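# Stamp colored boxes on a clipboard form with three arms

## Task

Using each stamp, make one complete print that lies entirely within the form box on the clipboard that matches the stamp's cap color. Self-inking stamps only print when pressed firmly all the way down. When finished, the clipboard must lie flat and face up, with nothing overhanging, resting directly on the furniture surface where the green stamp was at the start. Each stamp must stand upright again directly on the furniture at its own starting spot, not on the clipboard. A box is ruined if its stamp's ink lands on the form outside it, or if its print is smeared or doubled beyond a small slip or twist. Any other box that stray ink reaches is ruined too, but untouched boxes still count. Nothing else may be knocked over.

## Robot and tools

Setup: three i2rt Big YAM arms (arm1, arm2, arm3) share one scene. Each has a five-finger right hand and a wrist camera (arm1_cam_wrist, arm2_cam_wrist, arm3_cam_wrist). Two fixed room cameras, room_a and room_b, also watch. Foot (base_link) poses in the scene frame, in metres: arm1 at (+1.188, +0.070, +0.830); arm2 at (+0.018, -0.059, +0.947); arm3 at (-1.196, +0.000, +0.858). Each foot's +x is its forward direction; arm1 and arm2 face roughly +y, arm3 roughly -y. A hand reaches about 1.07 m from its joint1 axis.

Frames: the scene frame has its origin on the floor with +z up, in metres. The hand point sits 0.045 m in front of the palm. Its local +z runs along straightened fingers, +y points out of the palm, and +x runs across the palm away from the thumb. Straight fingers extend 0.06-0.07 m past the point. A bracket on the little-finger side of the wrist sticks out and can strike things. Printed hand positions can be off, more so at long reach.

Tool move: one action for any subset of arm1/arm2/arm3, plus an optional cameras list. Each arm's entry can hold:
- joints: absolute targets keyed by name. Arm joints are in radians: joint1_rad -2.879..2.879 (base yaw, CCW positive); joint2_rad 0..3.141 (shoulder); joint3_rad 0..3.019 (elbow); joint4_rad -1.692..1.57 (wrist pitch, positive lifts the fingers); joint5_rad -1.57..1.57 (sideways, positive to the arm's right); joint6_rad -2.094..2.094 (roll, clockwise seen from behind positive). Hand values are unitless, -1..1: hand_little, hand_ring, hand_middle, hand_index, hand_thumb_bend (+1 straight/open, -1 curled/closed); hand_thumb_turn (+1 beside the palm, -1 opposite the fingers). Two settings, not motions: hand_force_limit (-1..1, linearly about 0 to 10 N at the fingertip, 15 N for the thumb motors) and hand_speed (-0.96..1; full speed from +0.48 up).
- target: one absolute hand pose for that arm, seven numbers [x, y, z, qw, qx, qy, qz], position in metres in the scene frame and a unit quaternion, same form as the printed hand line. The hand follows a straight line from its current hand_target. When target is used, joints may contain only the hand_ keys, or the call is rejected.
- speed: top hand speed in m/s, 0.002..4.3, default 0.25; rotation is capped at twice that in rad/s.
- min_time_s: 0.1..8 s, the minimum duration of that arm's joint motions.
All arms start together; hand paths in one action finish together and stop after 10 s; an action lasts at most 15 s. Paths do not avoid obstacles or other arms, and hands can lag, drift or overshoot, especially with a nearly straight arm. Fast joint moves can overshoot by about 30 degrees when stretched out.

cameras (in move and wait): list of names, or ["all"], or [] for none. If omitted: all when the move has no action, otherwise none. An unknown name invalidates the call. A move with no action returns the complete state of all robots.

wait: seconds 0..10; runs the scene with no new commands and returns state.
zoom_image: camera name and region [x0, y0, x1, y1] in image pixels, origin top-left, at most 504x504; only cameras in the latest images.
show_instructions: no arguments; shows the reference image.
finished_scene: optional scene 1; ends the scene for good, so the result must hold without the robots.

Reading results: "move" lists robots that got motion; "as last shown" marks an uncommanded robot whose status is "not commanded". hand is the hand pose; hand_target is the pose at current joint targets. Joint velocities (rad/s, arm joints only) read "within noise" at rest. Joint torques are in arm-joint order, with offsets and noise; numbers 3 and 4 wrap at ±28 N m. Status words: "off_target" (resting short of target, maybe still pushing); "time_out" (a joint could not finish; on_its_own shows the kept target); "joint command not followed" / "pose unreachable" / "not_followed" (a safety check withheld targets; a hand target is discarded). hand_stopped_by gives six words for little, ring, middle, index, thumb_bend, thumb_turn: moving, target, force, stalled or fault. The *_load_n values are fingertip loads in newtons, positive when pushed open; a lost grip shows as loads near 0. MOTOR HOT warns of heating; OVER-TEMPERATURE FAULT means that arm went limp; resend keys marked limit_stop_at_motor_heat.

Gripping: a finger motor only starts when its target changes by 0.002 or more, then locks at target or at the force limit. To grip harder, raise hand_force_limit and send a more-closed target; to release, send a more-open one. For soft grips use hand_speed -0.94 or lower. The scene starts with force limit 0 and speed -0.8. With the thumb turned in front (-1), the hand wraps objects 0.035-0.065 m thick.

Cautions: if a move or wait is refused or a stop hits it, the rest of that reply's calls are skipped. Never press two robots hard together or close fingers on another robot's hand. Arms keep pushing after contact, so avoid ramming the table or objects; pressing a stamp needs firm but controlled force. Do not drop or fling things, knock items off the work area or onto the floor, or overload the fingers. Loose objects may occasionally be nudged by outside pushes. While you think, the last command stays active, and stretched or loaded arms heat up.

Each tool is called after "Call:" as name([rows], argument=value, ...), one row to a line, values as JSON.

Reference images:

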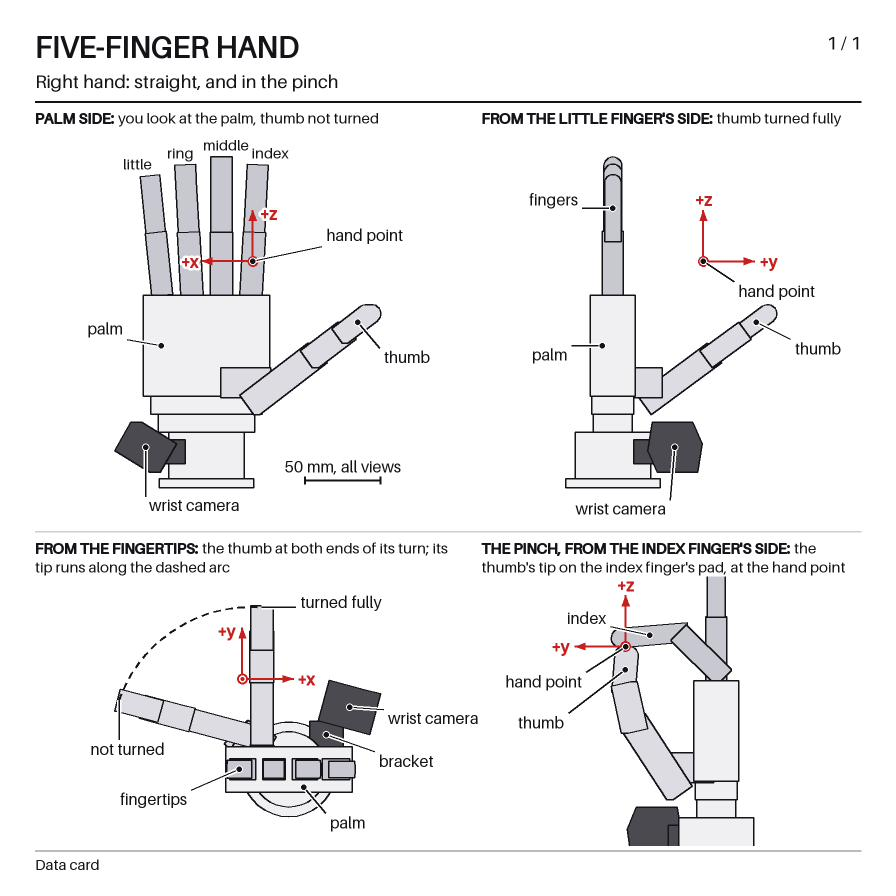

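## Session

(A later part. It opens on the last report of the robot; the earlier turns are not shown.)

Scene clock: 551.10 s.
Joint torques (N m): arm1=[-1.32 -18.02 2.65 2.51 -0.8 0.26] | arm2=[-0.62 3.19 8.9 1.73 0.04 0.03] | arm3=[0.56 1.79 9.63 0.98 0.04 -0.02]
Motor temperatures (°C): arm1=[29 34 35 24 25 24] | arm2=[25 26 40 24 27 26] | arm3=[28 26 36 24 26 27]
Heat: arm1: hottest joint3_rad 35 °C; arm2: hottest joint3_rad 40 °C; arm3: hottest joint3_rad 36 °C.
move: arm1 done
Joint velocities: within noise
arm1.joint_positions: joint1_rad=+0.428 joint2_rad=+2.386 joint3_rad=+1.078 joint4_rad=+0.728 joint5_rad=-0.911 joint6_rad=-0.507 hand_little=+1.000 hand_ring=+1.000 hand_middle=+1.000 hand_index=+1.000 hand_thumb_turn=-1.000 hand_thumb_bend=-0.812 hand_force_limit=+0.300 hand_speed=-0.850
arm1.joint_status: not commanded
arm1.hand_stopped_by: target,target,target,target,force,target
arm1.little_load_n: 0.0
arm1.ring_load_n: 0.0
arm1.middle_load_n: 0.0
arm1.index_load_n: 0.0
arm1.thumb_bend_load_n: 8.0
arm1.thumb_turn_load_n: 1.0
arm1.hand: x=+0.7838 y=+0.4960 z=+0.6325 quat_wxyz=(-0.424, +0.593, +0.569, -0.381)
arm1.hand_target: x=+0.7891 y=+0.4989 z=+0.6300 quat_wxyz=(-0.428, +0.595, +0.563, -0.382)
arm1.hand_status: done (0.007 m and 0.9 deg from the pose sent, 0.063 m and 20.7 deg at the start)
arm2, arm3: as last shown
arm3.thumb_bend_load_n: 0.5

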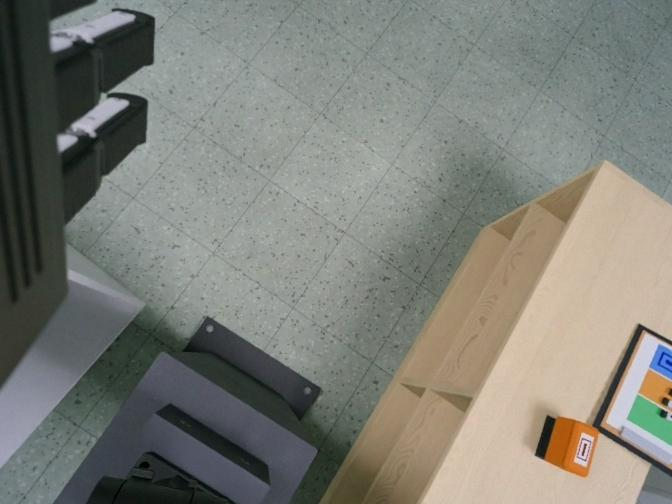

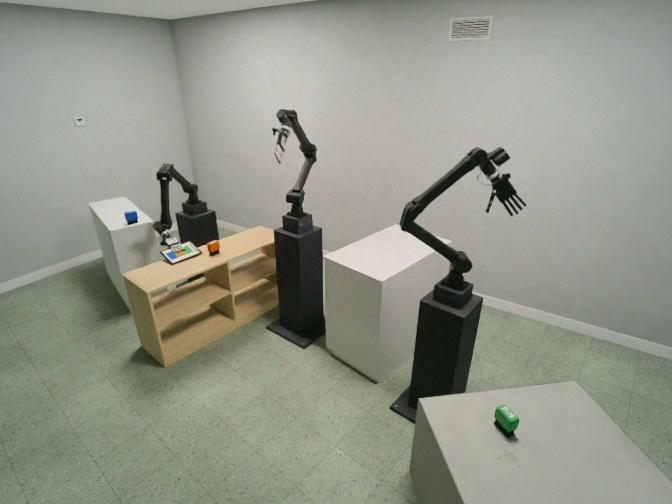

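Call:
move(arm1={"target":[0.789,0.499,0.600,0.4755,-0.559,-0.5234,0.4329],"speed":0.06})

Call:
move(arm1={"target":[0.784,0.499,0.575,0.5192,-0.5192,-0.48,0.48],"speed":0.05}, cameras=["arm1_cam_wrist","arm2_cam_wrist","room_a"])

Call:
zoom_image(camera="arm2_cam_wrist", region=[472, 280, 672, 480])

Call:
zoom_image(camera="room_a", region=[140, 200, 260, 300])

Scene clock: 554.50 s.
Joint torques (N m): arm1=[-1.55 -17.61 3.54 2.45 -0.36 0.32] | arm2=[-0.73 2.55 8.99 1.77 0.06 0.06] | arm3=[0.56 1.73 9.65 0.98 0.04 -0.02]
Motor temperatures (°C): arm1=[29 34 35 24 25 24] | arm2=[25 26 40 24 27 26] | arm3=[28 26 36 24 26 27]
Heat: arm1: hottest joint3_rad 35 °C; arm2: hottest joint3_rad 40 °C; arm3: hottest joint3_rad 36 °C.
move: arm1 off_target
Joint velocities: within noise
arm1.joint_positions: joint1_rad=+0.397 joint2_rad=+2.580 joint3_rad=+1.119 joint4_rad=+1.135 joint5_rad=-1.012 joint6_rad=-0.289 hand_little=+1.000 hand_ring=+1.000 hand_middle=+1.000 hand_index=+1.000 hand_thumb_turn=-1.000 hand_thumb_bend=-0.812 hand_force_limit=+0.300 hand_speed=-0.850
arm1.joint_status: not commanded
arm1.hand_stopped_by: target,target,target,target,force,target
arm1.little_load_n: 0.0
arm1.ring_load_n: 0.0
arm1.middle_load_n: 0.0
arm1.index_load_n: 0.0
arm1.thumb_bend_load_n: 8.5
arm1.thumb_turn_load_n: 1.0
arm1.hand: x=+0.7862 y=+0.4887 z=+0.6025 quat_wxyz=(-0.468, +0.558, +0.531, -0.434)
arm1.hand_target: x=+0.7891 y=+0.4988 z=+0.6002 quat_wxyz=(-0.475, +0.559, +0.524, -0.433)
arm1.hand_status: off_target (0.011 m and 1.2 deg from the pose sent, 0.033 m and 10.7 deg at the start)
arm2, arm3: as last shown
arm3.thumb_bend_load_n: 0.0
pictures: none

Scene clock: 557.10 s.
Joint torques (N m): arm1=[-1.67 -16.91 2.69 2.24 0.05 0.46] | arm2=[-0.97 3.49 8.98 1.73 0 0.05] | arm3=[0.56 1.79 9.63 0.99 0.04 -0.02]
Motor temperatures (°C): arm1=[29 33 35 24 25 24] | arm2=[25 26 40 24 27 26] | arm3=[28 26 36 24 26 27]
Heat: arm1: hottest joint3_rad 35 °C; arm2: hottest joint3_rad 40 °C; arm3: hottest joint3_rad 36 °C.
move: arm1 done
Joint velocities: within noise
arm1.joint_positions: joint1_rad=+0.384 joint2_rad=+2.792 joint3_rad=+1.264 joint4_rad=+1.550 joint5_rad=-1.049 joint6_rad=-0.001 hand_little=+1.000 hand_ring=+1.000 hand_middle=+1.000 hand_index=+1.000 hand_thumb_turn=-1.000 hand_thumb_bend=-0.812 hand_force_limit=+0.300 hand_speed=-0.850
arm1.joint_status: not commanded
arm1.hand_stopped_by: target,target,target,target,force,target
arm1.little_load_n: 0.0
arm1.ring_load_n: 0.0
arm1.middle_load_n: 0.0
arm1.index_load_n: 0.0
arm1.thumb_bend_load_n: 8.0
arm1.thumb_turn_load_n: 1.0
arm1.hand: x=+0.7784 y=+0.4935 z=+0.5811 quat_wxyz=(-0.519, +0.511, +0.491, -0.477)
arm1.hand_target: x=+0.7842 y=+0.4987 z=+0.5751 quat_wxyz=(-0.519, +0.519, +0.480, -0.480)
arm1.hand_status: done (0.010 m and 1.6 deg from the pose sent, 0.029 m and 10.8 deg at the start)
arm2, arm3: as last shown
arm1_cam_wrist: T_world_to_cam=[[0.04238, 0.2293, -0.97243, 0.41644], [0.47282, -0.86202, -0.18266, 0.15931], [-0.88014, -0.45204, -0.14495, 1.10508]] pos_world=[0.87966, 0.54138, 0.59424]

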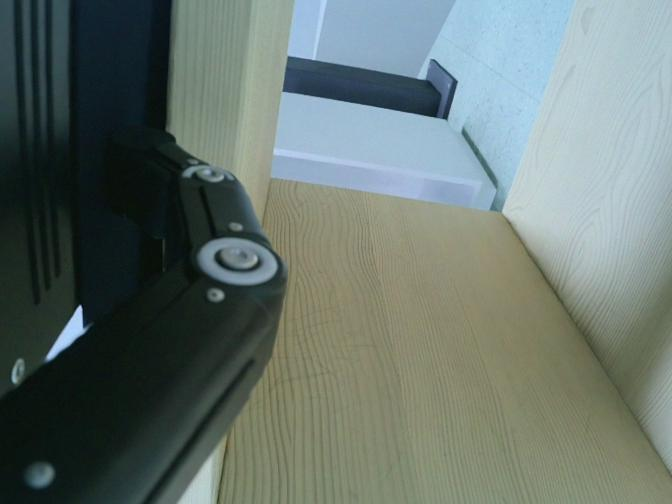

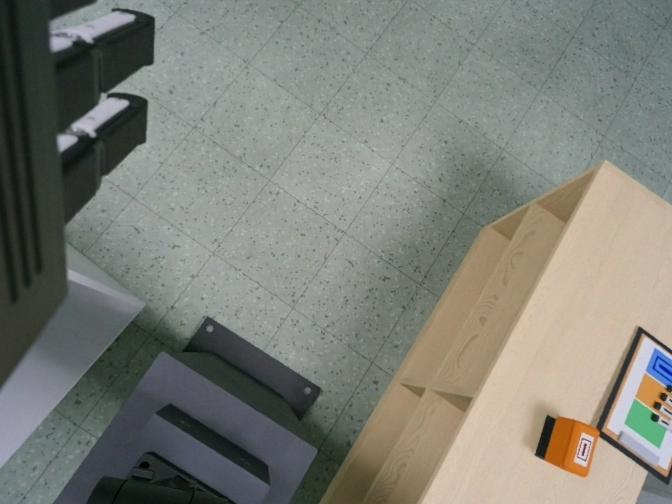

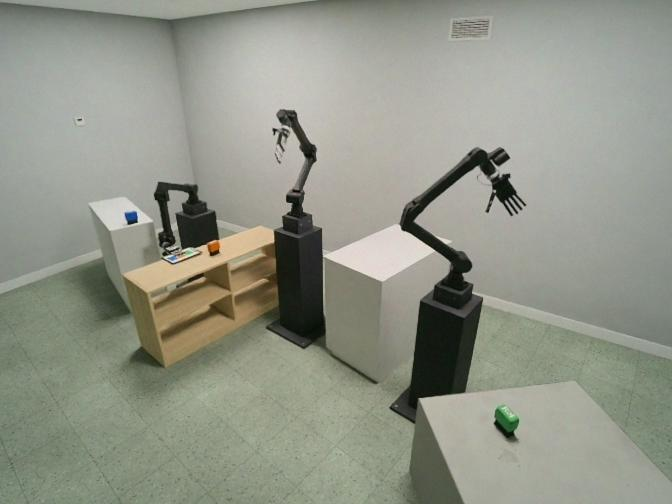

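Scaled by 2.520 from the camera's image (finer frame: 960x720).

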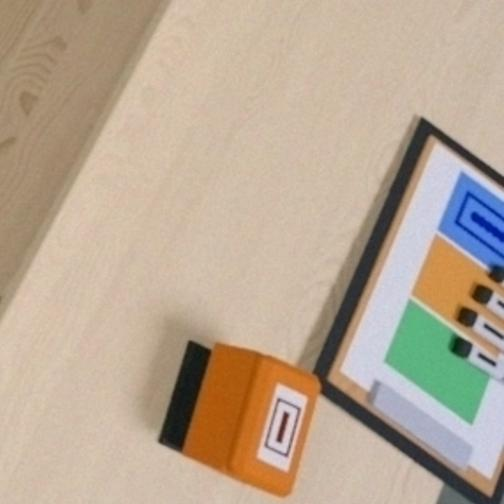

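Scaled by 4.200 from the camera's image (finer frame: 960x720).

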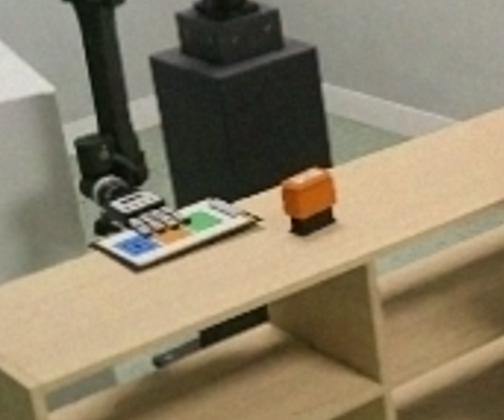

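Call:
move(arm1={"target":[0.783,0.500,0.562,0.5192,-0.5192,-0.48,0.48],"speed":0.05}, cameras=["arm1_cam_wrist","room_a"])

Call:
zoom_image(camera="room_a", region=[140, 200, 260, 300])

Scene clock: 558.90 s.
Joint torques (N m): arm1=[-1.55 -16.38 3.02 1.52 0.28 0.46] | arm2=[-0.73 2.96 9.01 1.83 0.06 0.05] | arm3=[0.56 1.79 9.63 0.98 0.04 -0.02]
Motor temperatures (°C): arm1=[29 33 34 24 25 24] | arm2=[25 26 40 24 27 26] | arm3=[28 26 36 24 26 27]
Heat: arm1: hottest joint3_rad 34 °C; arm2: hottest joint3_rad 40 °C; arm3: hottest joint3_rad 36 °C.
move: arm1 off_target
Joint velocities: within noise
arm1.joint_positions: joint1_rad=+0.384 joint2_rad=+2.815 joint3_rad=+1.293 joint4_rad=+1.571 joint5_rad=-1.052 joint6_rad=-0.003 hand_little=+1.000 hand_ring=+1.000 hand_middle=+1.000 hand_index=+1.000 hand_thumb_turn=-1.000 hand_thumb_bend=-0.812 hand_force_limit=+0.300 hand_speed=-0.850
arm1.joint_status: not commanded
arm1.hand_stopped_by: target,target,target,target,force,target
arm1.little_load_n: 0.0
arm1.ring_load_n: 0.0
arm1.middle_load_n: 0.0
arm1.index_load_n: 0.0
arm1.thumb_bend_load_n: 8.5
arm1.thumb_turn_load_n: 1.0
arm1.hand: x=+0.7763 y=+0.4980 z=+0.5764 quat_wxyz=(-0.528, +0.501, +0.495, -0.474)
arm1.hand_target: x=+0.7833 y=+0.4996 z=+0.5624 quat_wxyz=(-0.519, +0.519, +0.480, -0.479)
arm1.hand_status: off_target (0.016 m and 3.0 deg from the pose sent, 0.021 m and 1.6 deg at the start)
arm2, arm3: as last shown
arm1_cam_wrist: T_world_to_cam=[[0.03012, 0.25546, -0.96635, 0.40399], [0.47286, -0.8554, -0.21139, 0.1765], [-0.88062, -0.45058, -0.14657, 1.10533]] pos_world=[0.87774, 0.54582, 0.58971]

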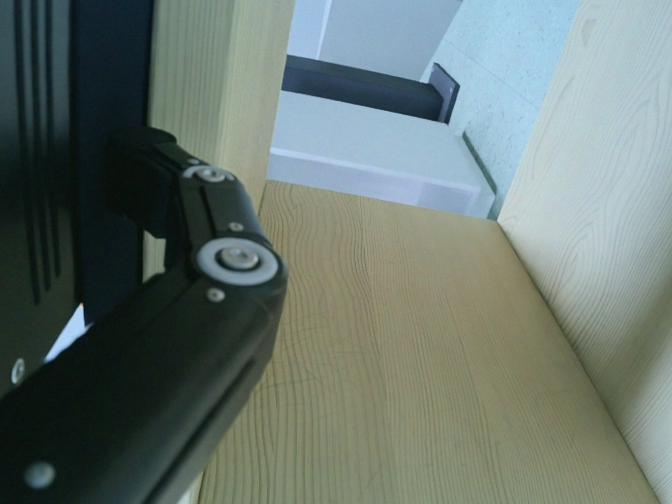

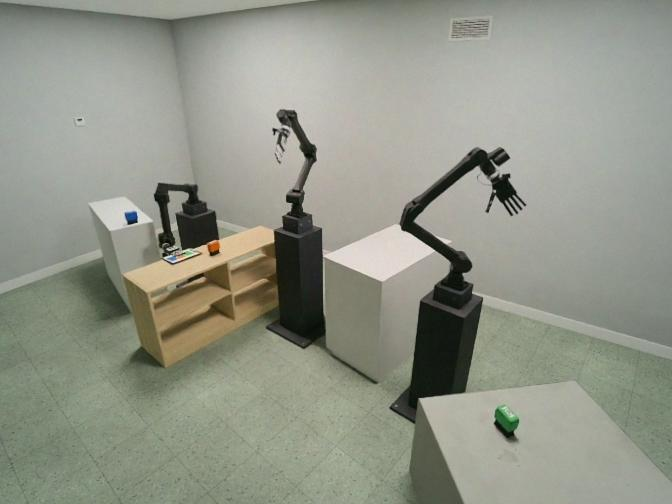

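Scaled by 4.200 from the camera's image (finer frame: 960x720).

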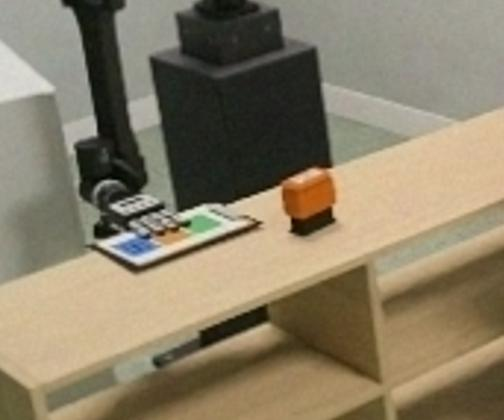

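Call:
move(arm1={"target":[0.781,0.499,0.572,0.5192,-0.5192,-0.48,0.48],"speed":0.05})

Call:
move(arm1={"joints":{"hand_thumb_bend":1.0,"hand_speed":-0.7}}, cameras=["arm1_cam_wrist","arm2_cam_wrist","room_a"])

Call:
zoom_image(camera="room_a", region=[140, 200, 260, 300])

Scene clock: 561.40 s.
Joint torques (N m): arm1=[-1.14 -18.78 1.31 1.33 0.44 0.46] | arm2=[-0.91 3.25 8.96 1.74 0.03 0.02] | arm3=[0.56 1.79 9.63 0.99 0.04 -0.02]
Motor temperatures (°C): arm1=[29 33 34 24 25 24] | arm2=[25 26 40 24 27 26] | arm3=[28 26 36 24 26 27]
Heat: arm1: hottest joint3_rad 34 °C; arm2: hottest joint3_rad 40 °C; arm3: hottest joint3_rad 36 °C.
move: arm1 off_target
Joint velocities: within noise
arm1.joint_positions: joint1_rad=+0.384 joint2_rad=+2.815 joint3_rad=+1.293 joint4_rad=+1.571 joint5_rad=-1.052 joint6_rad=-0.004 hand_little=+1.000 hand_ring=+1.000 hand_middle=+1.000 hand_index=+1.000 hand_thumb_turn=-1.000 hand_thumb_bend=-0.812 hand_force_limit=+0.300 hand_speed=-0.850
arm1.joint_status: not commanded
arm1.hand_stopped_by: target,target,target,target,force,target
arm1.little_load_n: 0.0
arm1.ring_load_n: 0.0
arm1.middle_load_n: 0.0
arm1.index_load_n: 0.0
arm1.thumb_bend_load_n: 8.5
arm1.thumb_turn_load_n: 0.5
arm1.hand: x=+0.7764 y=+0.4980 z=+0.5764 quat_wxyz=(-0.528, +0.501, +0.495, -0.474)
arm1.hand_target: x=+0.7810 y=+0.4990 z=+0.5720 quat_wxyz=(-0.519, +0.519, +0.480, -0.480)
arm1.hand_status: off_target (0.006 m and 3.0 deg from the pose sent, 0.007 m and 3.0 deg at the start)
arm2.joint_positions: joint1_rad=+0.324 joint2_rad=+0.620 joint3_rad=+1.386 joint4_rad=-1.524 joint5_rad=-0.089 joint6_rad=-1.582 hand_little=+1.000 hand_ring=+1.000 hand_middle=+1.000 hand_index=+1.000 hand_thumb_turn=+1.000 hand_thumb_bend=+1.000 hand_force_limit=+0.000 hand_speed=-0.800
arm2.joint_status: not commanded
arm2.hand_stopped_by: target,target,target,target,target,target
arm2.little_load_n: 0.0
arm2.ring_load_n: 0.0
arm2.middle_load_n: 0.0
arm2.index_load_n: 0.0
arm2.thumb_bend_load_n: 0.0
arm2.thumb_turn_load_n: 0.0
arm2.hand: x=-0.0104 y=+0.1512 z=+1.4070 quat_wxyz=(-0.348, +0.506, +0.766, +0.190)
arm2.hand_target: x=-0.0104 y=+0.1515 z=+1.4181 quat_wxyz=(-0.358, +0.502, +0.762, +0.197)
arm2.hand_status: not commanded
arm3.joint_positions: joint1_rad=-0.880 joint2_rad=+0.621 joint3_rad=+1.361 joint4_rad=-1.625 joint5_rad=+0.146 joint6_rad=-1.401 hand_little=+1.000 hand_ring=+1.000 hand_middle=+1.000 hand_index=+1.000 hand_thumb_turn=+1.000 hand_thumb_bend=+1.000 hand_force_limit=+0.000 hand_speed=-0.800
arm3.joint_status: not commanded
arm3.hand_stopped_by: target,target,target,target,target,target
arm3.little_load_n: 0.0
arm3.ring_load_n: 0.0
arm3.middle_load_n: 0.0
arm3.index_load_n: 0.0
arm3.thumb_bend_load_n: 0.0
arm3.thumb_turn_load_n: 0.0
arm3.hand: x=-1.3774 y=-0.0426 z=+1.2961 quat_wxyz=(+0.334, +0.215, -0.915, +0.077)
arm3.hand_target: x=-1.3774 y=-0.0426 z=+1.3031 quat_wxyz=(+0.342, +0.214, -0.912, +0.081)
arm3.hand_status: not commanded
pictures: none

Scene clock: 566.13 s.
Joint torques (N m): arm1=[-0.67 -18.9 1.33 1.4 0.32 0.32] | arm2=[-1.14 3.31 9.01 1.85 0.01 0.04] | arm3=[0.56 1.79 9.63 0.98 0.04 -0.02]
Motor temperatures (°C): arm1=[29 33 34 24 25 24] | arm2=[25 26 40 24 27 26] | arm3=[28 26 36 24 26 27]
Heat: arm1: hottest joint3_rad 34 °C; arm2: hottest joint3_rad 40 °C; arm3: hottest joint3_rad 36 °C.
move: arm1 done
Joint velocities: within noise
arm1.joint_positions: joint1_rad=+0.384 joint2_rad=+2.815 joint3_rad=+1.293 joint4_rad=+1.571 joint5_rad=-1.049 joint6_rad=+0.011 hand_little=+1.000 hand_ring=+1.000 hand_middle=+1.000 hand_index=+1.000 hand_thumb_turn=-1.000 hand_thumb_bend=+1.000 hand_force_limit=+0.300 hand_speed=-0.700
arm1.joint_status: all done
arm1.hand_stopped_by: target,target,target,target,target,target
arm1.little_load_n: 0.0
arm1.ring_load_n: 0.0
arm1.middle_load_n: 0.0
arm1.index_load_n: 0.0
arm1.thumb_bend_load_n: 0.0
arm1.thumb_turn_load_n: 0.0
arm1.hand: x=+0.7762 y=+0.4977 z=+0.5768 quat_wxyz=(-0.526, +0.505, +0.491, -0.477)
arm1.hand_target: x=+0.7810 y=+0.4991 z=+0.5720 quat_wxyz=(-0.519, +0.519, +0.480, -0.480)
arm1.hand_status: not commanded
arm2, arm3: as last shown
arm1_cam_wrist: T_world_to_cam=[[0.02995, 0.24175, -0.96988, 0.41344], [0.47009, -0.85971, -0.19978, 0.17401], [-0.88211, -0.44994, -0.13939, 1.10181]] pos_world=[0.87774, 0.5454, 0.58933]

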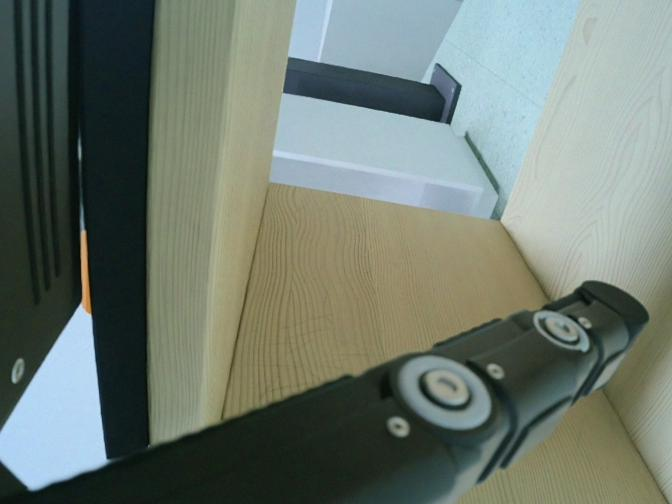

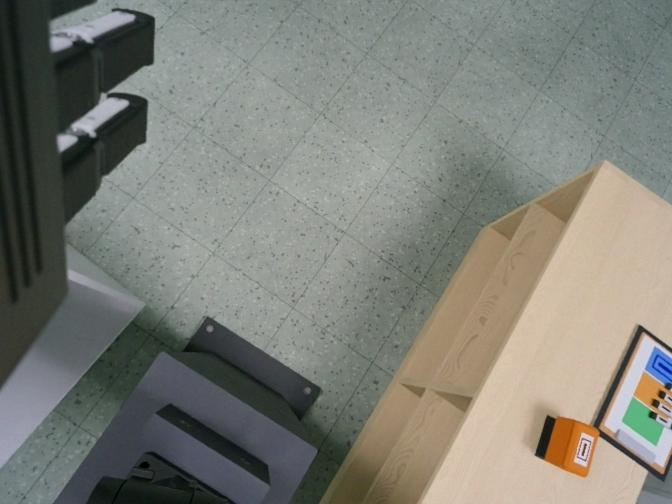

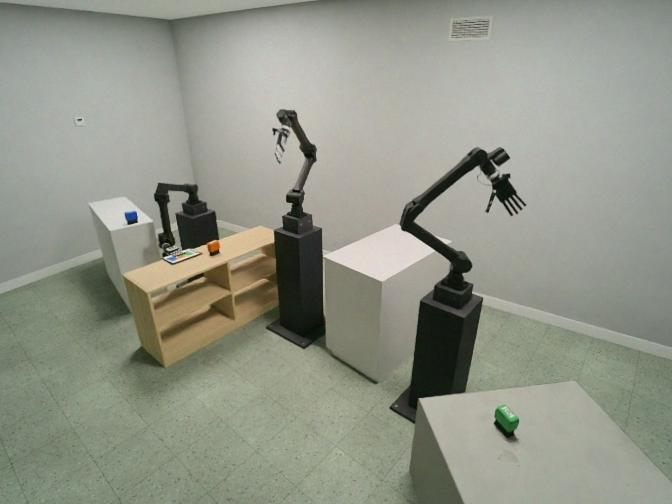

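Scaled by 4.200 from the camera's image (finer frame: 960x720).

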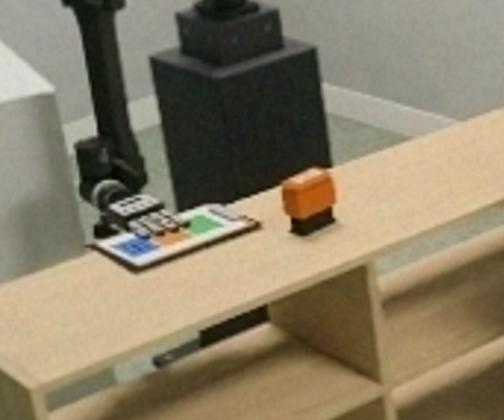

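Call:
move(arm1={"target":[0.787,0.499,0.590,0.5192,-0.5192,-0.48,0.48],"speed":0.05})

Call:
move(arm1={"target":[0.83,0.49,0.62,0.5192,-0.5192,-0.48,0.48],"speed":0.08})

Call:
move(arm1={"target":[0.85,0.47,0.80,0.5192,-0.5192,-0.48,0.48],"speed":0.15}, cameras=["arm1_cam_wrist","arm2_cam_wrist","room_a","room_b"])

Call:
zoom_image(camera="room_a", region=[140, 200, 260, 300])

Scene clock: 568.37 s.
Joint torques (N m): arm1=[-1.26 -21.48 0.5 1.37 -0.13 0.28] | arm2=[-0.73 2.96 8.87 1.8 0 0.05] | arm3=[0.5 1.73 9.63 0.99 0.04 -0.02]
Motor temperatures (°C): arm1=[29 34 34 24 25 24] | arm2=[25 26 40 24 27 26] | arm3=[28 26 36 24 26 27]
Heat: arm1: hottest joint2_rad 34 °C; arm2: hottest joint3_rad 40 °C; arm3: hottest joint3_rad 36 °C.
move: arm1 off_target
Joint velocities: within noise
arm1.joint_positions: joint1_rad=+0.377 joint2_rad=+2.801 joint3_rad=+1.256 joint4_rad=+1.571 joint5_rad=-1.051 joint6_rad=+0.022 hand_little=+1.000 hand_ring=+1.000 hand_middle=+1.000 hand_index=+1.000 hand_thumb_turn=-1.000 hand_thumb_bend=+1.000 hand_force_limit=+0.300 hand_speed=-0.700
arm1.joint_status: not commanded
arm1.hand_stopped_by: target,target,target,target,target,target
arm1.little_load_n: 0.0
arm1.ring_load_n: 0.0
arm1.middle_load_n: 0.0
arm1.index_load_n: 0.0
arm1.thumb_bend_load_n: 0.0
arm1.thumb_turn_load_n: 0.0
arm1.hand: x=+0.7840 y=+0.4896 z=+0.5789 quat_wxyz=(-0.516, +0.517, +0.485, -0.481)
arm1.hand_target: x=+0.7869 y=+0.4989 z=+0.5898 quat_wxyz=(-0.519, +0.519, +0.480, -0.480)
arm1.hand_status: off_target (0.015 m and 0.7 deg from the pose sent, 0.017 m and 2.2 deg at the start)
arm2, arm3: as last shown
arm2.ring_load_n: 0.5
pictures: none

Scene clock: 569.63 s.
Joint torques (N m): arm1=[-1.32 -20.13 0.29 2.03 -0.16 0.07] | arm2=[-0.91 3.31 8.99 1.73 0.01 0.05] | arm3=[0.56 1.79 9.63 0.98 0.04 -0.02]
Motor temperatures (°C): arm1=[29 34 34 24 25 24] | arm2=[25 26 40 24 27 26] | arm3=[28 26 36 24 26 27]
Heat: arm1: hottest joint2_rad 34 °C; arm2: hottest joint3_rad 40 °C; arm3: hottest joint3_rad 36 °C.
move: arm1 off_target
Joint velocities: within noise
arm1.joint_positions: joint1_rad=+0.299 joint2_rad=+2.707 joint3_rad=+1.121 joint4_rad=+1.571 joint5_rad=-1.129 joint6_rad=+0.022 hand_little=+1.000 hand_ring=+1.000 hand_middle=+1.000 hand_index=+1.000 hand_thumb_turn=-1.000 hand_thumb_bend=+1.000 hand_force_limit=+0.300 hand_speed=-0.700
arm1.joint_status: not commanded
arm1.hand_stopped_by: target,target,target,target,target,target
arm1.little_load_n: 0.0
arm1.ring_load_n: 0.0
arm1.middle_load_n: 0.0
arm1.index_load_n: 0.0
arm1.thumb_bend_load_n: -0.5
arm1.thumb_turn_load_n: 0.5
arm1.hand: x=+0.8274 y=+0.4812 z=+0.6094 quat_wxyz=(-0.503, +0.530, +0.480, -0.485)
arm1.hand_target: x=+0.8299 y=+0.4900 z=+0.6198 quat_wxyz=(-0.515, +0.522, +0.484, -0.478)
arm1.hand_status: off_target (0.014 m and 2.3 deg from the pose sent, 0.062 m and 0.7 deg at the start; a joint's target at an end of its range on 32 of 38 steps)
arm2, arm3: as last shown
arm2.ring_load_n: 0.0
pictures: none

Scene clock: 571.73 s.
Joint torques (N m): arm1=[-1.32 -17.2 1.84 1.2 -0.12 0.18] | arm2=[-0.73 2.84 8.88 1.7 0.03 0.03] | arm3=[0.56 1.79 9.65 0.98 0.04 -0.02]
Motor temperatures (°C): arm1=[29 34 33 24 25 24] | arm2=[25 26 40 24 27 26] | arm3=[28 26 36 24 26 27]
Heat: arm1: hottest joint2_rad 34 °C; arm2: hottest joint3_rad 40 °C; arm3: hottest joint3_rad 36 °C.
move: arm1 done
Joint velocities: within noise
arm1.joint_positions: joint1_rad=+0.267 joint2_rad=+2.190 joint3_rad=+0.799 joint4_rad=+1.432 joint5_rad=-1.160 joint6_rad=+0.040 hand_little=+1.000 hand_ring=+1.000 hand_middle=+1.000 hand_index=+1.000 hand_thumb_turn=-1.000 hand_thumb_bend=+1.000 hand_force_limit=+0.300 hand_speed=-0.700
arm1.joint_status: not commanded
arm1.hand_stopped_by: target,target,target,target,target,target
arm1.little_load_n: 0.0
arm1.ring_load_n: 0.0
arm1.middle_load_n: 0.0
arm1.index_load_n: 0.0
arm1.thumb_bend_load_n: 0.0
arm1.thumb_turn_load_n: 0.0
arm1.hand: x=+0.8446 y=+0.4665 z=+0.7944 quat_wxyz=(-0.517, +0.516, +0.483, -0.482)
arm1.hand_target: x=+0.8500 y=+0.4700 z=+0.7999 quat_wxyz=(-0.519, +0.519, +0.480, -0.480)
arm1.hand_status: done (0.008 m and 0.6 deg from the pose sent, 0.192 m and 2.3 deg at the start; a joint's target at an end of its range on 1 of 63 steps)
arm2, arm3: as last shown
arm3.ring_load_n: -0.5
arm1_cam_wrist: T_world_to_cam=[[0.03663, 0.20896, -0.97724, 0.64555], [0.46675, -0.86825, -0.16816, 0.14017], [-0.88363, -0.44996, -0.12933, 1.17176]] pos_world=[0.94634, 0.51406, 0.80597]

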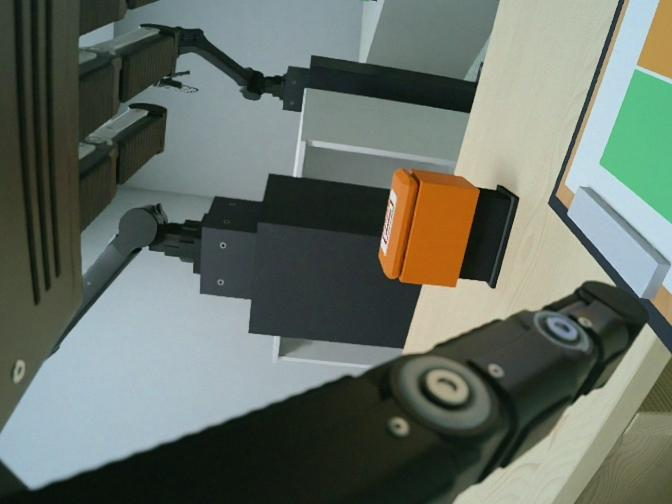

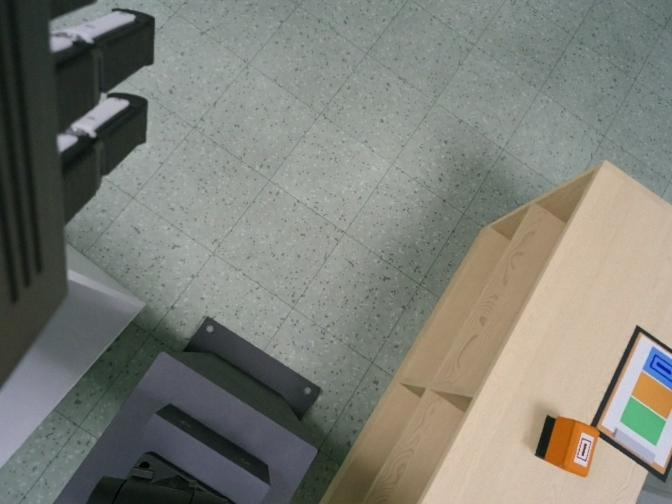

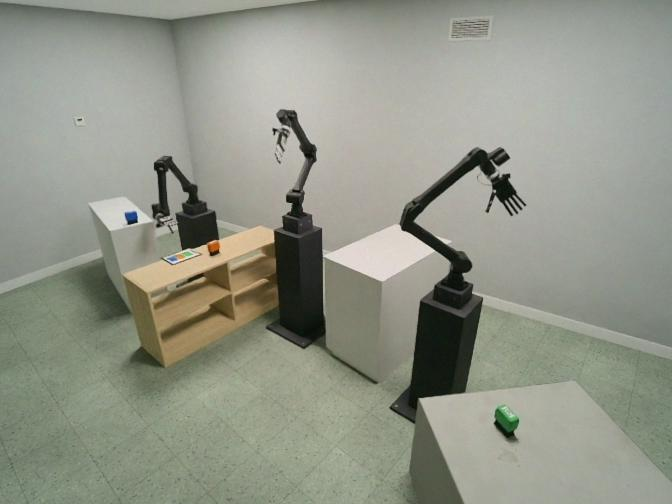

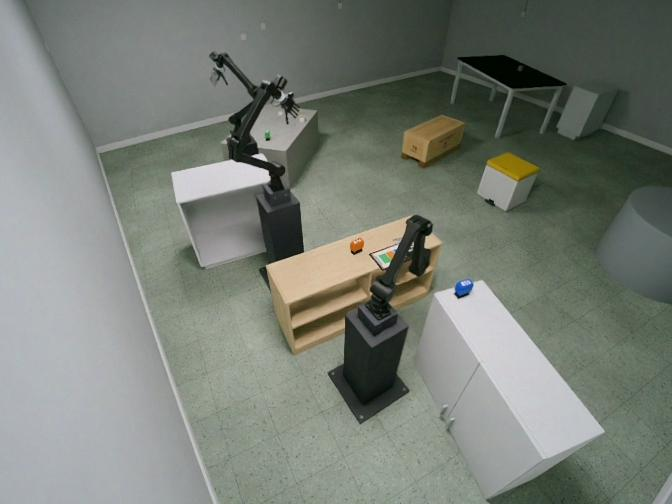

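Scaled by 4.200 from the camera's image (finer frame: 960x720).

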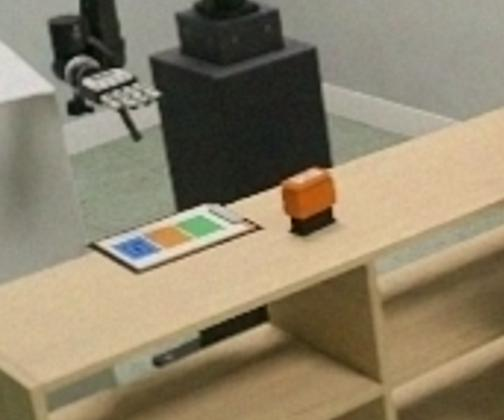

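Call:
move(arm1={"target":[0.80,0.35,1.05,0.0,-0.7071,-0.7071,0.0],"speed":0.25})

Call:
move(arm1={"target":[0.60,0.27,0.93,-0.3554,0.6163,0.538,0.4524],"speed":0.25}, cameras=["arm1_cam_wrist","room_b"])

Scene clock: 586.10 s.
Joint torques (N m): arm1=[0.56 -15.33 11.17 0.16 0.07 0.33] | arm2=[-1.14 3.08 8.94 1.73 0.01 0.05] | arm3=[0.5 1.79 9.65 0.98 0.04 -0.02]
Motor temperatures (°C): arm1=[29 33 33 24 25 24] | arm2=[25 26 40 24 27 26] | arm3=[28 26 36 24 26 27]
Heat: arm1: hottest joint2_rad 33 °C; arm2: hottest joint3_rad 40 °C; arm3: hottest joint3_rad 36 °C.
move: arm1 off_target
Joint velocities: within noise
arm1.joint_positions: joint1_rad=+0.873 joint2_rad=+1.730 joint3_rad=+1.720 joint4_rad=-1.559 joint5_rad=-0.014 joint6_rad=-0.625 hand_little=+1.000 hand_ring=+1.000 hand_middle=+1.000 hand_index=+1.000 hand_thumb_turn=-1.000 hand_thumb_bend=+1.000 hand_force_limit=+0.300 hand_speed=-0.700
arm1.joint_status: not commanded
arm1.hand_stopped_by: target,target,target,target,target,target
arm1.little_load_n: 0.0
arm1.ring_load_n: 0.0
arm1.middle_load_n: 0.0
arm1.index_load_n: 0.0
arm1.thumb_bend_load_n: 0.0
arm1.thumb_turn_load_n: 0.0
arm1.hand: x=+0.8118 y=+0.3467 z=+1.0455 quat_wxyz=(+0.006, +0.706, +0.708, +0.000)
arm1.hand_target: x=+0.8003 y=+0.3497 z=+1.0499 quat_wxyz=(+0.000, +0.707, +0.707, +0.000)
arm1.hand_status: off_target (0.013 m and 0.7 deg from the pose sent, 0.284 m and 90.1 deg at the start)
arm2, arm3: as last shown
arm3.ring_load_n: 0.0
arm3.index_load_n: -0.5
pictures: none

Scene clock: 589.90 s.
Joint torques (N m): arm1=[0.21 -21.83 10.25 -0.43 0.92 0.24] | arm2=[-1.2 3.02 8.96 1.88 0.01 0.04] | arm3=[0.56 1.79 9.63 0.98 0.04 -0.02]
Motor temperatures (°C): arm1=[29 33 34 24 25 24] | arm2=[25 26 40 24 27 26] | arm3=[28 26 36 24 26 27]
Heat: arm1: hottest joint3_rad 34 °C; arm2: hottest joint3_rad 40 °C; arm3: hottest joint3_rad 36 °C.
move: arm1 off_target
Joint velocities: within noise
arm1.joint_positions: joint1_rad=+1.431 joint2_rad=+2.292 joint3_rad=+2.046 joint4_rad=-1.641 joint5_rad=+1.199 joint6_rad=+0.290 hand_little=+1.000 hand_ring=+1.000 hand_middle=+1.000 hand_index=+1.000 hand_thumb_turn=-1.000 hand_thumb_bend=+1.000 hand_force_limit=+0.300 hand_speed=-0.700
arm1.joint_status: not commanded
arm1.hand_stopped_by: target,target,target,target,target,target
arm1.little_load_n: 0.0
arm1.ring_load_n: 0.0
arm1.middle_load_n: 0.0
arm1.index_load_n: 0.0
arm1.thumb_bend_load_n: 0.0
arm1.thumb_turn_load_n: 0.5
arm1.hand: x=+0.6096 y=+0.2717 z=+0.9342 quat_wxyz=(-0.351, +0.614, +0.541, +0.454)
arm1.hand_target: x=+0.6005 y=+0.2699 z=+0.9300 quat_wxyz=(-0.356, +0.616, +0.538, +0.452)
arm1.hand_status: off_target (0.011 m and 0.7 deg from the pose sent, 0.253 m and 71.1 deg at the start)
arm2, arm3: as last shown
arm2.ring_load_n: -0.5
arm3.index_load_n: 0.0
arm1_cam_wrist: T_world_to_cam=[[0.95825, -0.11237, 0.26292, -0.80166], [0.06924, -0.80097, -0.59469, 0.72683], [0.27742, 0.58807, -0.75975, 0.49364]] pos_world=[0.58092, 0.20179, 1.01805]

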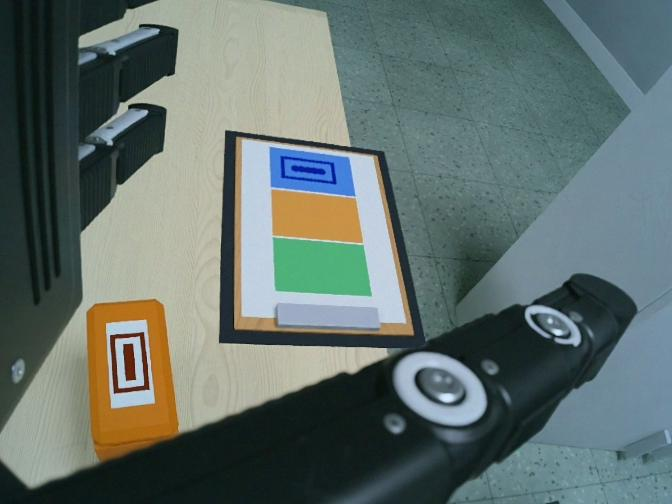

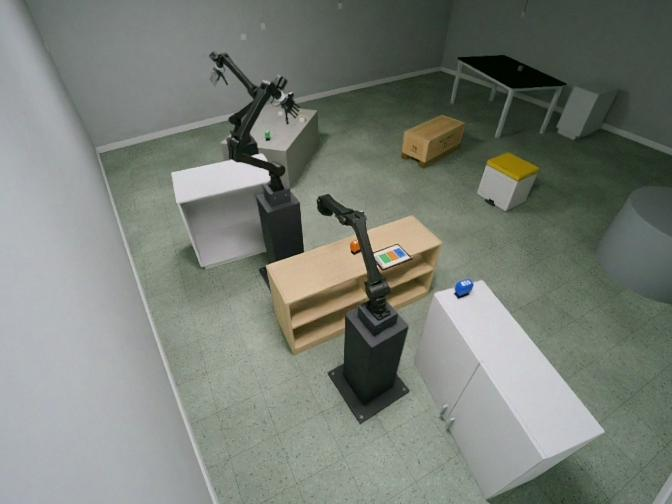

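Call:
zoom_image(camera="arm1_cam_wrist", region=[0, 200, 300, 500])

Scaled by 1.680 from the camera's image (finer frame: 960x720).

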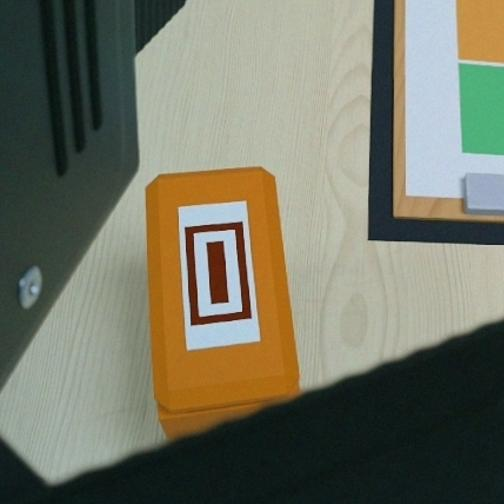

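Call:
move(arm1={"target":[0.5574,0.320,0.79,-0.3979,0.5609,0.5956,0.4157],"speed":0.15}, cameras=["arm1_cam_wrist"])

Call:
zoom_image(camera="arm1_cam_wrist", region=[0, 100, 400, 500])

Scene clock: 600.30 s.
Joint torques (N m): arm1=[-1.14 -25.93 6.2 1.37 0.74 0.09] | arm2=[-1.08 3.14 8.92 1.74 0.02 0.04] | arm3=[0.56 1.79 9.63 0.98 0.04 -0.02]
Motor temperatures (°C): arm1=[29 34 36 24 25 24] | arm2=[25 26 40 24 27 26] | arm3=[28 26 36 24 26 27]
Heat: arm1: hottest joint3_rad 36 °C; arm2: hottest joint3_rad 40 °C; arm3: hottest joint3_rad 36 °C.
move: arm1 done
Joint velocities: within noise
arm1.joint_positions: joint1_rad=+1.396 joint2_rad=+2.408 joint3_rad=+1.845 joint4_rad=-0.696 joint5_rad=+1.206 joint6_rad=-0.372 hand_little=+1.000 hand_ring=+1.000 hand_middle=+1.000 hand_index=+1.000 hand_thumb_turn=-1.000 hand_thumb_bend=+1.000 hand_force_limit=+0.300 hand_speed=-0.700
arm1.joint_status: not commanded
arm1.hand_stopped_by: target,target,target,target,target,target
arm1.little_load_n: 0.0
arm1.ring_load_n: 0.0
arm1.middle_load_n: 0.0
arm1.index_load_n: 0.0
arm1.thumb_bend_load_n: 0.0
arm1.thumb_turn_load_n: 0.0
arm1.hand: x=+0.5562 y=+0.3139 z=+0.7864 quat_wxyz=(-0.397, +0.558, +0.598, +0.416)
arm1.hand_target: x=+0.5574 y=+0.3199 z=+0.7900 quat_wxyz=(-0.398, +0.561, +0.595, +0.416)
arm1.hand_status: done (0.007 m and 0.4 deg from the pose sent, 0.161 m and 11.2 deg at the start)
arm2, arm3: as last shown
arm2.ring_load_n: 0.0
arm1_cam_wrist: T_world_to_cam=[[0.96321, 0.07869, 0.25696, -0.76497], [0.22255, -0.76951, -0.5986, 0.58432], [0.15063, 0.63376, -0.75872, 0.42678]] pos_world=[0.54251, 0.23936, 0.87014]

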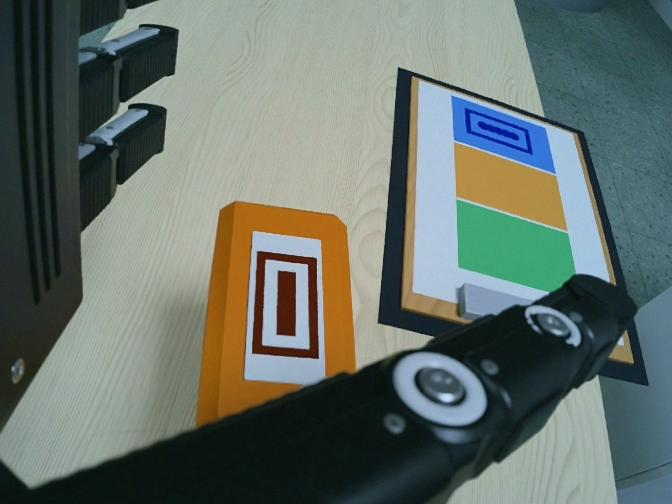

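Scaled by 1.260 from the camera's image (finer frame: 960x720).

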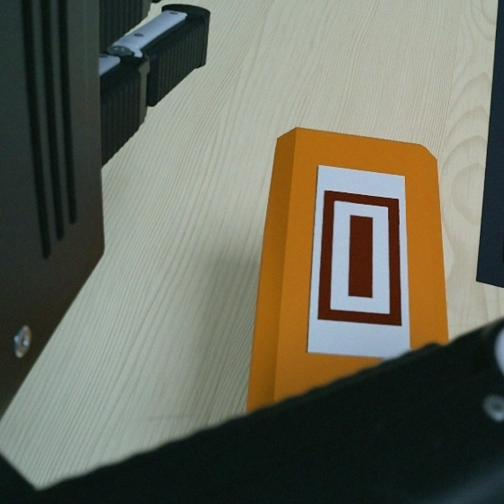

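Call:
move(arm1={"target":[0.574,0.321,0.735,-0.3979,0.5609,0.5956,0.4157],"speed":0.1}, cameras=["arm1_cam_wrist"])

Call:
zoom_image(camera="arm1_cam_wrist", region=[0, 50, 400, 450])

Scene clock: 604.00 s.
Joint torques (N m): arm1=[-0.97 -22.24 5.89 1.51 0.78 0] | arm2=[-0.73 2.96 9.03 1.77 0.02 0.06] | arm3=[0.56 1.79 9.63 0.99 0.04 -0.02]
Motor temperatures (°C): arm1=[29 34 36 24 25 24] | arm2=[25 26 40 24 27 26] | arm3=[28 26 36 24 26 27]
Heat: arm1: hottest joint3_rad 36 °C; arm2: hottest joint3_rad 40 °C; arm3: hottest joint3_rad 36 °C.
move: arm1 off_target
Joint velocities: within noise
arm1.joint_positions: joint1_rad=+1.396 joint2_rad=+2.428 joint3_rad=+1.775 joint4_rad=-0.567 joint5_rad=+1.204 joint6_rad=-0.381 hand_little=+1.000 hand_ring=+1.000 hand_middle=+1.000 hand_index=+1.000 hand_thumb_turn=-1.000 hand_thumb_bend=+1.000 hand_force_limit=+0.300 hand_speed=-0.700
arm1.joint_status: not commanded
arm1.hand_stopped_by: target,target,target,target,target,target
arm1.little_load_n: 0.0
arm1.ring_load_n: 0.0
arm1.middle_load_n: 0.0
arm1.index_load_n: 0.0
arm1.thumb_bend_load_n: 0.0
arm1.thumb_turn_load_n: 0.5
arm1.hand: x=+0.5664 y=+0.3131 z=+0.7512 quat_wxyz=(-0.408, +0.563, +0.592, +0.408)
arm1.hand_target: x=+0.5743 y=+0.3206 z=+0.7354 quat_wxyz=(-0.398, +0.561, +0.595, +0.416)
arm1.hand_status: off_target (0.020 m and 1.5 deg from the pose sent, 0.055 m and 0.4 deg at the start)
arm2.joint_positions: joint1_rad=+0.324 joint2_rad=+0.620 joint3_rad=+1.386 joint4_rad=-1.524 joint5_rad=-0.089 joint6_rad=-1.582 hand_little=+1.000 hand_ring=+1.000 hand_middle=+1.000 hand_index=+1.000 hand_thumb_turn=+1.000 hand_thumb_bend=+1.000 hand_force_limit=+0.000 hand_speed=-0.800
arm2.joint_status: not commanded
arm2.hand_stopped_by: target,target,target,target,target,target
arm2.little_load_n: 0.0
arm2.ring_load_n: 0.0
arm2.middle_load_n: 0.0
arm2.index_load_n: 0.0
arm2.thumb_bend_load_n: 0.0
arm2.thumb_turn_load_n: 0.0
arm2.hand: x=-0.0104 y=+0.1512 z=+1.4070 quat_wxyz=(-0.348, +0.506, +0.766, +0.190)
arm2.hand_target: x=-0.0104 y=+0.1515 z=+1.4181 quat_wxyz=(-0.358, +0.502, +0.762, +0.197)
arm2.hand_status: not commanded
arm3.joint_positions: joint1_rad=-0.880 joint2_rad=+0.621 joint3_rad=+1.361 joint4_rad=-1.625 joint5_rad=+0.146 joint6_rad=-1.401 hand_little=+1.000 hand_ring=+1.000 hand_middle=+1.000 hand_index=+1.000 hand_thumb_turn=+1.000 hand_thumb_bend=+1.000 hand_force_limit=+0.000 hand_speed=-0.800
arm3.joint_status: not commanded
arm3.hand_stopped_by: target,target,target,target,target,target
arm3.little_load_n: 0.0
arm3.ring_load_n: 0.0
arm3.middle_load_n: 0.0
arm3.index_load_n: 0.0
arm3.thumb_bend_load_n: 0.5
arm3.thumb_turn_load_n: 0.0
arm3.hand: x=-1.3774 y=-0.0426 z=+1.2961 quat_wxyz=(+0.334, +0.215, -0.915, +0.077)
arm3.hand_target: x=-1.3774 y=-0.0426 z=+1.3031 quat_wxyz=(+0.342, +0.214, -0.912, +0.081)
arm3.hand_status: not commanded
arm1_cam_wrist: T_world_to_cam=[[0.97015, 0.08177, 0.22828, -0.74899], [0.20748, -0.7672, -0.60693, 0.57442], [0.12551, 0.63618, -0.76126, 0.4143]] pos_world=[0.55546, 0.23837, 0.83501]

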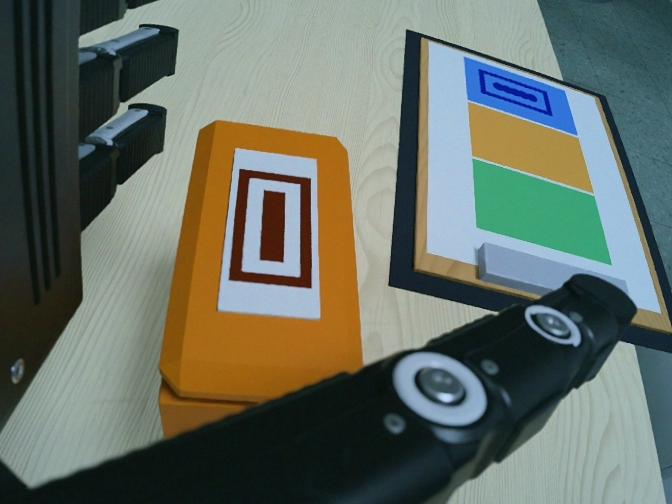

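Scaled by 1.260 from the camera's image (finer frame: 960x720).

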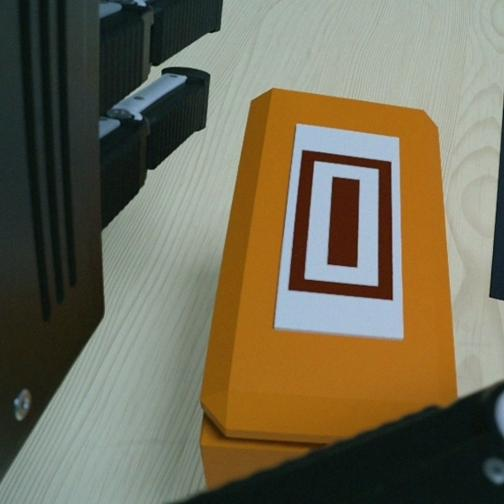

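Call:
move(arm1={"target":[0.579,0.3215,0.682,-0.3979,0.5609,0.5956,0.4157],"speed":0.08}, cameras=["arm1_cam_wrist"])

Scene clock: 607.17 s.
Joint torques (N m): arm1=[-1.32 -22.18 6.32 1.32 0.78 0.07] | arm2=[-0.97 2.84 9.1 1.81 0.02 0.02] | arm3=[0.56 1.79 9.63 0.98 0.04 -0.02]
Motor temperatures (°C): arm1=[29 34 35 24 26 24] | arm2=[25 26 40 24 27 26] | arm3=[28 26 36 24 26 27]
Heat: arm1: hottest joint3_rad 35 °C; arm2: hottest joint3_rad 40 °C; arm3: hottest joint3_rad 36 °C.
move: arm1 off_target
Joint velocities: within noise
arm1.joint_positions: joint1_rad=+1.395 joint2_rad=+2.519 joint3_rad=+1.775 joint4_rad=-0.485 joint5_rad=+1.204 joint6_rad=-0.385 hand_little=+1.000 hand_ring=+1.000 hand_middle=+1.000 hand_index=+1.000 hand_thumb_turn=-1.000 hand_thumb_bend=+1.000 hand_force_limit=+0.300 hand_speed=-0.700
arm1.joint_status: not commanded
arm1.hand_stopped_by: target,target,target,target,target,target
arm1.little_load_n: 0.0
arm1.ring_load_n: 0.0
arm1.middle_load_n: 0.0
arm1.index_load_n: 0.0
arm1.thumb_bend_load_n: 0.0
arm1.thumb_turn_load_n: 0.0
arm1.hand: x=+0.5749 y=+0.3128 z=+0.6939 quat_wxyz=(-0.404, +0.560, +0.595, +0.411)
arm1.hand_target: x=+0.5792 y=+0.3212 z=+0.6823 quat_wxyz=(-0.398, +0.561, +0.595, +0.415)
arm1.hand_status: off_target (0.015 m and 0.9 deg from the pose sent, 0.071 m and 1.5 deg at the start)
arm2, arm3: as last shown
arm3.index_load_n: -0.5
arm3.thumb_bend_load_n: 0.0
arm1_cam_wrist: T_world_to_cam=[[0.96722, 0.08302, 0.24, -0.75095], [0.21558, -0.76793, -0.60316, 0.53062], [0.13423, 0.63513, -0.76065, 0.36474]] pos_world=[0.56298, 0.23817, 0.77772]

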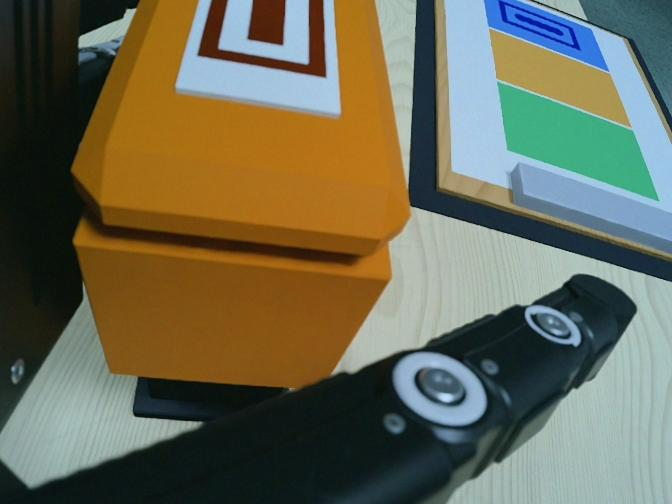

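Call:
move(arm1={"target":[0.581,0.3215,0.672,-0.3979,0.5609,0.5956,0.4157],"speed":0.05}, cameras=["arm1_cam_wrist"])

Scene clock: 609.13 s.
Joint torques (N m): arm1=[-1.14 -21.95 6.28 1.37 0.77 0.02] | arm2=[-1.03 3.02 9.02 1.68 -0.02 0.04] | arm3=[0.56 1.79 9.63 0.98 0.04 -0.03]
Motor temperatures (°C): arm1=[29 34 35 24 26 24] | arm2=[25 26 40 24 27 26] | arm3=[28 26 36 24 26 27]
Heat: arm1: hottest joint3_rad 35 °C; arm2: hottest joint3_rad 40 °C; arm3: hottest joint3_rad 36 °C.
move: arm1 off_target
Joint velocities: within noise
arm1.joint_positions: joint1_rad=+1.395 joint2_rad=+2.530 joint3_rad=+1.775 joint4_rad=-0.468 joint5_rad=+1.204 joint6_rad=-0.385 hand_little=+1.000 hand_ring=+1.000 hand_middle=+1.000 hand_index=+1.000 hand_thumb_turn=-1.000 hand_thumb_bend=+1.000 hand_force_limit=+0.300 hand_speed=-0.700
arm1.joint_status: not commanded
arm1.hand_stopped_by: target,target,target,target,target,target
arm1.little_load_n: 0.0
arm1.ring_load_n: 0.0
arm1.middle_load_n: 0.0
arm1.index_load_n: 0.0
arm1.thumb_bend_load_n: 0.0
arm1.thumb_turn_load_n: 0.5
arm1.hand: x=+0.5751 y=+0.3130 z=+0.6872 quat_wxyz=(-0.406, +0.561, +0.594, +0.409)
arm1.hand_target: x=+0.5814 y=+0.3213 z=+0.6724 quat_wxyz=(-0.398, +0.561, +0.595, +0.416)
arm1.hand_status: off_target (0.018 m and 1.2 deg from the pose sent, 0.024 m and 0.9 deg at the start)
arm2, arm3: as last shown
arm3.index_load_n: 0.0
arm1_cam_wrist: T_world_to_cam=[[0.96848, 0.08277, 0.23495, -0.74678], [0.21232, -0.76757, -0.60478, 0.52958], [0.13028, 0.6356, -0.76095, 0.36176]] pos_world=[0.56367, 0.23837, 0.77102]

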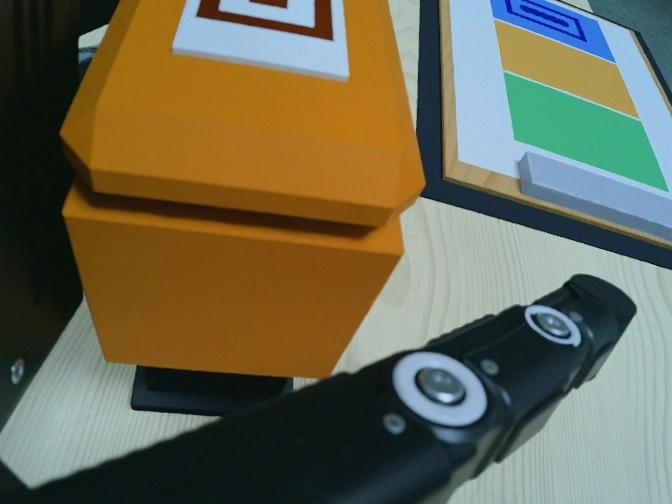

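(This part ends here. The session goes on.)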